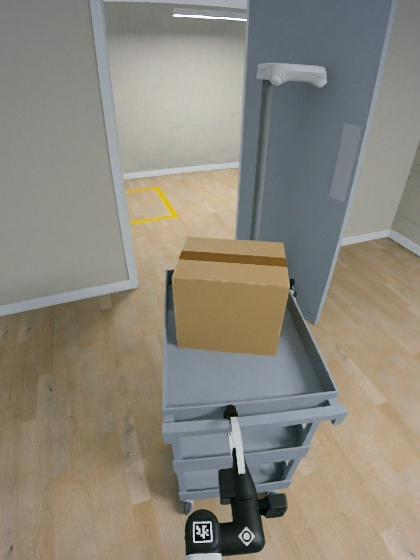

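Request:
move --r2 '{"base":{"strafe_m":-0.12},"pace":"slow"}' --blocking false --cameras '[]'

Request:
wait --seconds 3 --cameras '["r1_head_right_camera","r2_head_camera"]'

Scene clock: 1353.13 s.
move: r2 moving
r1: as last shown
r1.lidar_m: 5.14 3.00 0.25 0.26 - 0.25 0.37 3.69 1.03 2.17 0.73 0.63
r1.motor_effort: lift_m=+19(19) arm_m=+4(4) wheel_0=-1(1) wheel_1=+0(0) wheel_2=+0(0)
r1.servo_current: wrist_yaw_rad=39(59) wrist_pitch_rad=46(46) wrist_roll_rad=46(65) gripper_m=39(46)
r1.contact_limits: strafe_m 0.3
r1.wrist_depth_mm: - 134 - 535 306 213 173 / - 135 135 500 310 214 174 / - 132 159 455 312 216 176 / 108 135 207 508 314 218 177 / 137 - - 512 317 218 178 / 1255 1229 198 517 195 219 178 / - 809 759 164 301 209 178
r2.base_odometry: x=-2.013 y=-1.312 heading=+3.115
r2.turned_by_wheels: +0.000
r2.turned_by_imu: +0.001
r2.base_tilt: forward=-0.7 right=+0.1
r2.lidar_m: 0.41 2.15 2.06 1.72 1.72 1.94 3.30 3.57 3.59 2.99 2.97 0.47
r2.base_status: strafe_m moving
r2.joint_positions: lift_m=+0.688 arm_m=+0.050 wrist_yaw_rad=+0.004 wrist_pitch_rad=+0.004 wrist_roll_rad=+1.569 gripper_m=-0.037
r2.joint_status: not commanded
r2.measured_speeds: translate_m=+0.000 strafe_m=-0.055 rotate_rad=+0.001 lift_m=+0.000 arm_m=+0.000 wrist_yaw_rad=+0.006 wrist_pitch_rad=+0.000 wrist_roll_rad=+0.000
r2.motor_effort: lift_m=+17(18) arm_m=+4(5) wheel_0=+13(15) wheel_1=-7(7) wheel_2=-1(3)
r2.servo_current: wrist_yaw_rad=52(52) wrist_pitch_rad=46(46) wrist_roll_rad=46(52) gripper_m=104(104)
r2.hand_pose: x=+0.5096 y=-0.0863 z=+0.8652 quat_wxyz=(+0.708, +0.707, +0.003, +0.000) (m; r2's base frame)
r2.wrist_depth_mm: - - 1397 170 232 - - / - 1430 - 170 232 - - / - 436 433 169 232 - - / - 452 449 170 230 - - / - 469 462 169 230 - - / 1921 480 185 169 178 - - / - - - 112 230 1661 504
pictures: none
No camera images: "cameras" was empty.

Scene clock: 1354.97 s.
earlier move: r2 done
r1.base_odometry: x=-1.969 y=-0.203 heading=-2.435
r1.turned_by_wheels: +0.000
r1.turned_by_imu: +0.000
r1.base_tilt: forward=-1.6 right=+1.2
r1.lidar_m: 5.14 2.99 0.25 0.25 - 0.25 0.38 3.69 1.04 2.15 0.73 0.64
r1.base_status: not commanded
r1.joint_positions: lift_m=+0.124 arm_m=+0.000 wrist_yaw_rad=+3.196 wrist_pitch_rad=+0.002 wrist_roll_rad=+0.000 gripper_m=+0.056
r1.joint_status: not commanded
r1.measured_speeds: all 0
r1.motor_effort: lift_m=+19(19) arm_m=+4(4) wheel_0=+0(1) wheel_1=+0(0) wheel_2=+0(0)
r1.servo_current: wrist_yaw_rad=52(78) wrist_pitch_rad=46(52) wrist_roll_rad=39(72) gripper_m=46(46)
r1.contact_limits: strafe_m 0.3
r1.hand_pose: x=-0.1219 y=+0.0715 z=+0.3019 quat_wxyz=(-0.027, -0.001, +0.000, +1.000) (m; r1's base frame)
r1.wrist_depth_mm: - 134 - 539 306 213 173 / - 134 135 496 309 214 175 / - 132 159 455 310 216 176 / 108 135 208 504 315 217 177 / 137 - - 512 317 218 178 / 1229 1229 198 517 194 220 178 / - 809 768 164 301 209 178
r2.base_odometry: x=-2.010 y=-1.206 heading=+3.115
r2.turned_by_wheels: +0.000
r2.turned_by_imu: +0.001
r2.base_tilt: forward=-0.7 right=+0.1
r2.lidar_m: 0.42 0.43 2.16 1.83 1.80 2.06 3.53 3.55 3.43 2.89 2.88 0.46
r2.base_status: done
r2.joint_positions: lift_m=+0.688 arm_m=+0.050 wrist_yaw_rad=+0.005 wrist_pitch_rad=+0.004 wrist_roll_rad=+1.569 gripper_m=-0.037
r2.joint_status: not commanded
r2.measured_speeds: all 0
r2.motor_effort: lift_m=+17(18) arm_m=+4(5) wheel_0=+7(15) wheel_1=-5(8) wheel_2=+0(3)
r2.servo_current: wrist_yaw_rad=46(65) wrist_pitch_rad=46(52) wrist_roll_rad=46(59) gripper_m=98(104)
r2.hand_pose: x=+0.5097 y=-0.0860 z=+0.8652 quat_wxyz=(+0.708, +0.707, +0.003, +0.000) (m; r2's base frame)
r2.wrist_depth_mm: - - 1430 178 241 249 265 / - - - 176 237 1308 1229 / - 1576 - 174 236 - - / - 436 436 173 233 - - / 1983 445 445 171 232 - - / 1921 455 185 169 179 - - / - 146 466 112 226 - -
wait: 1.83 of 3 s (r2 has come to rest)
pictures: r1_head_right_camera, r2_head_camera
Images, in order (width x height): r1_head_right_camera 420x672, r2_head_camera 420x560.

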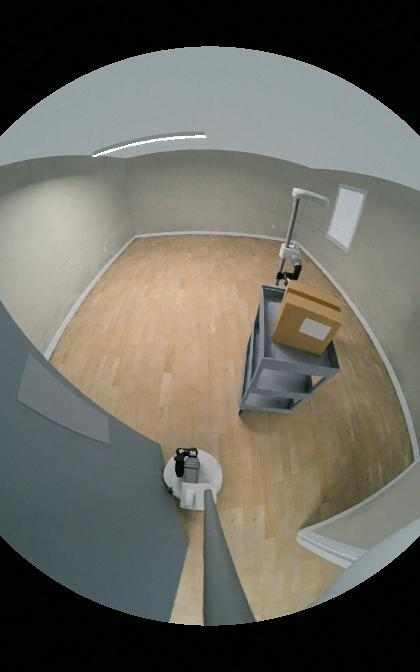

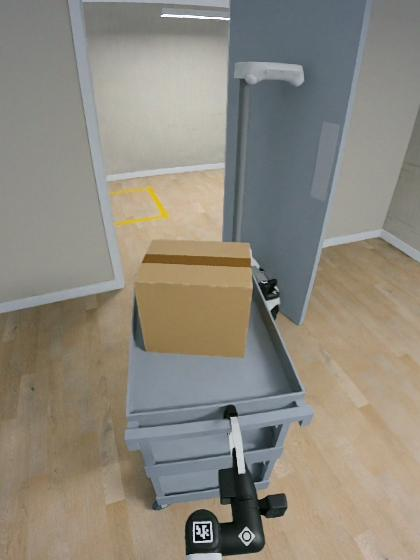

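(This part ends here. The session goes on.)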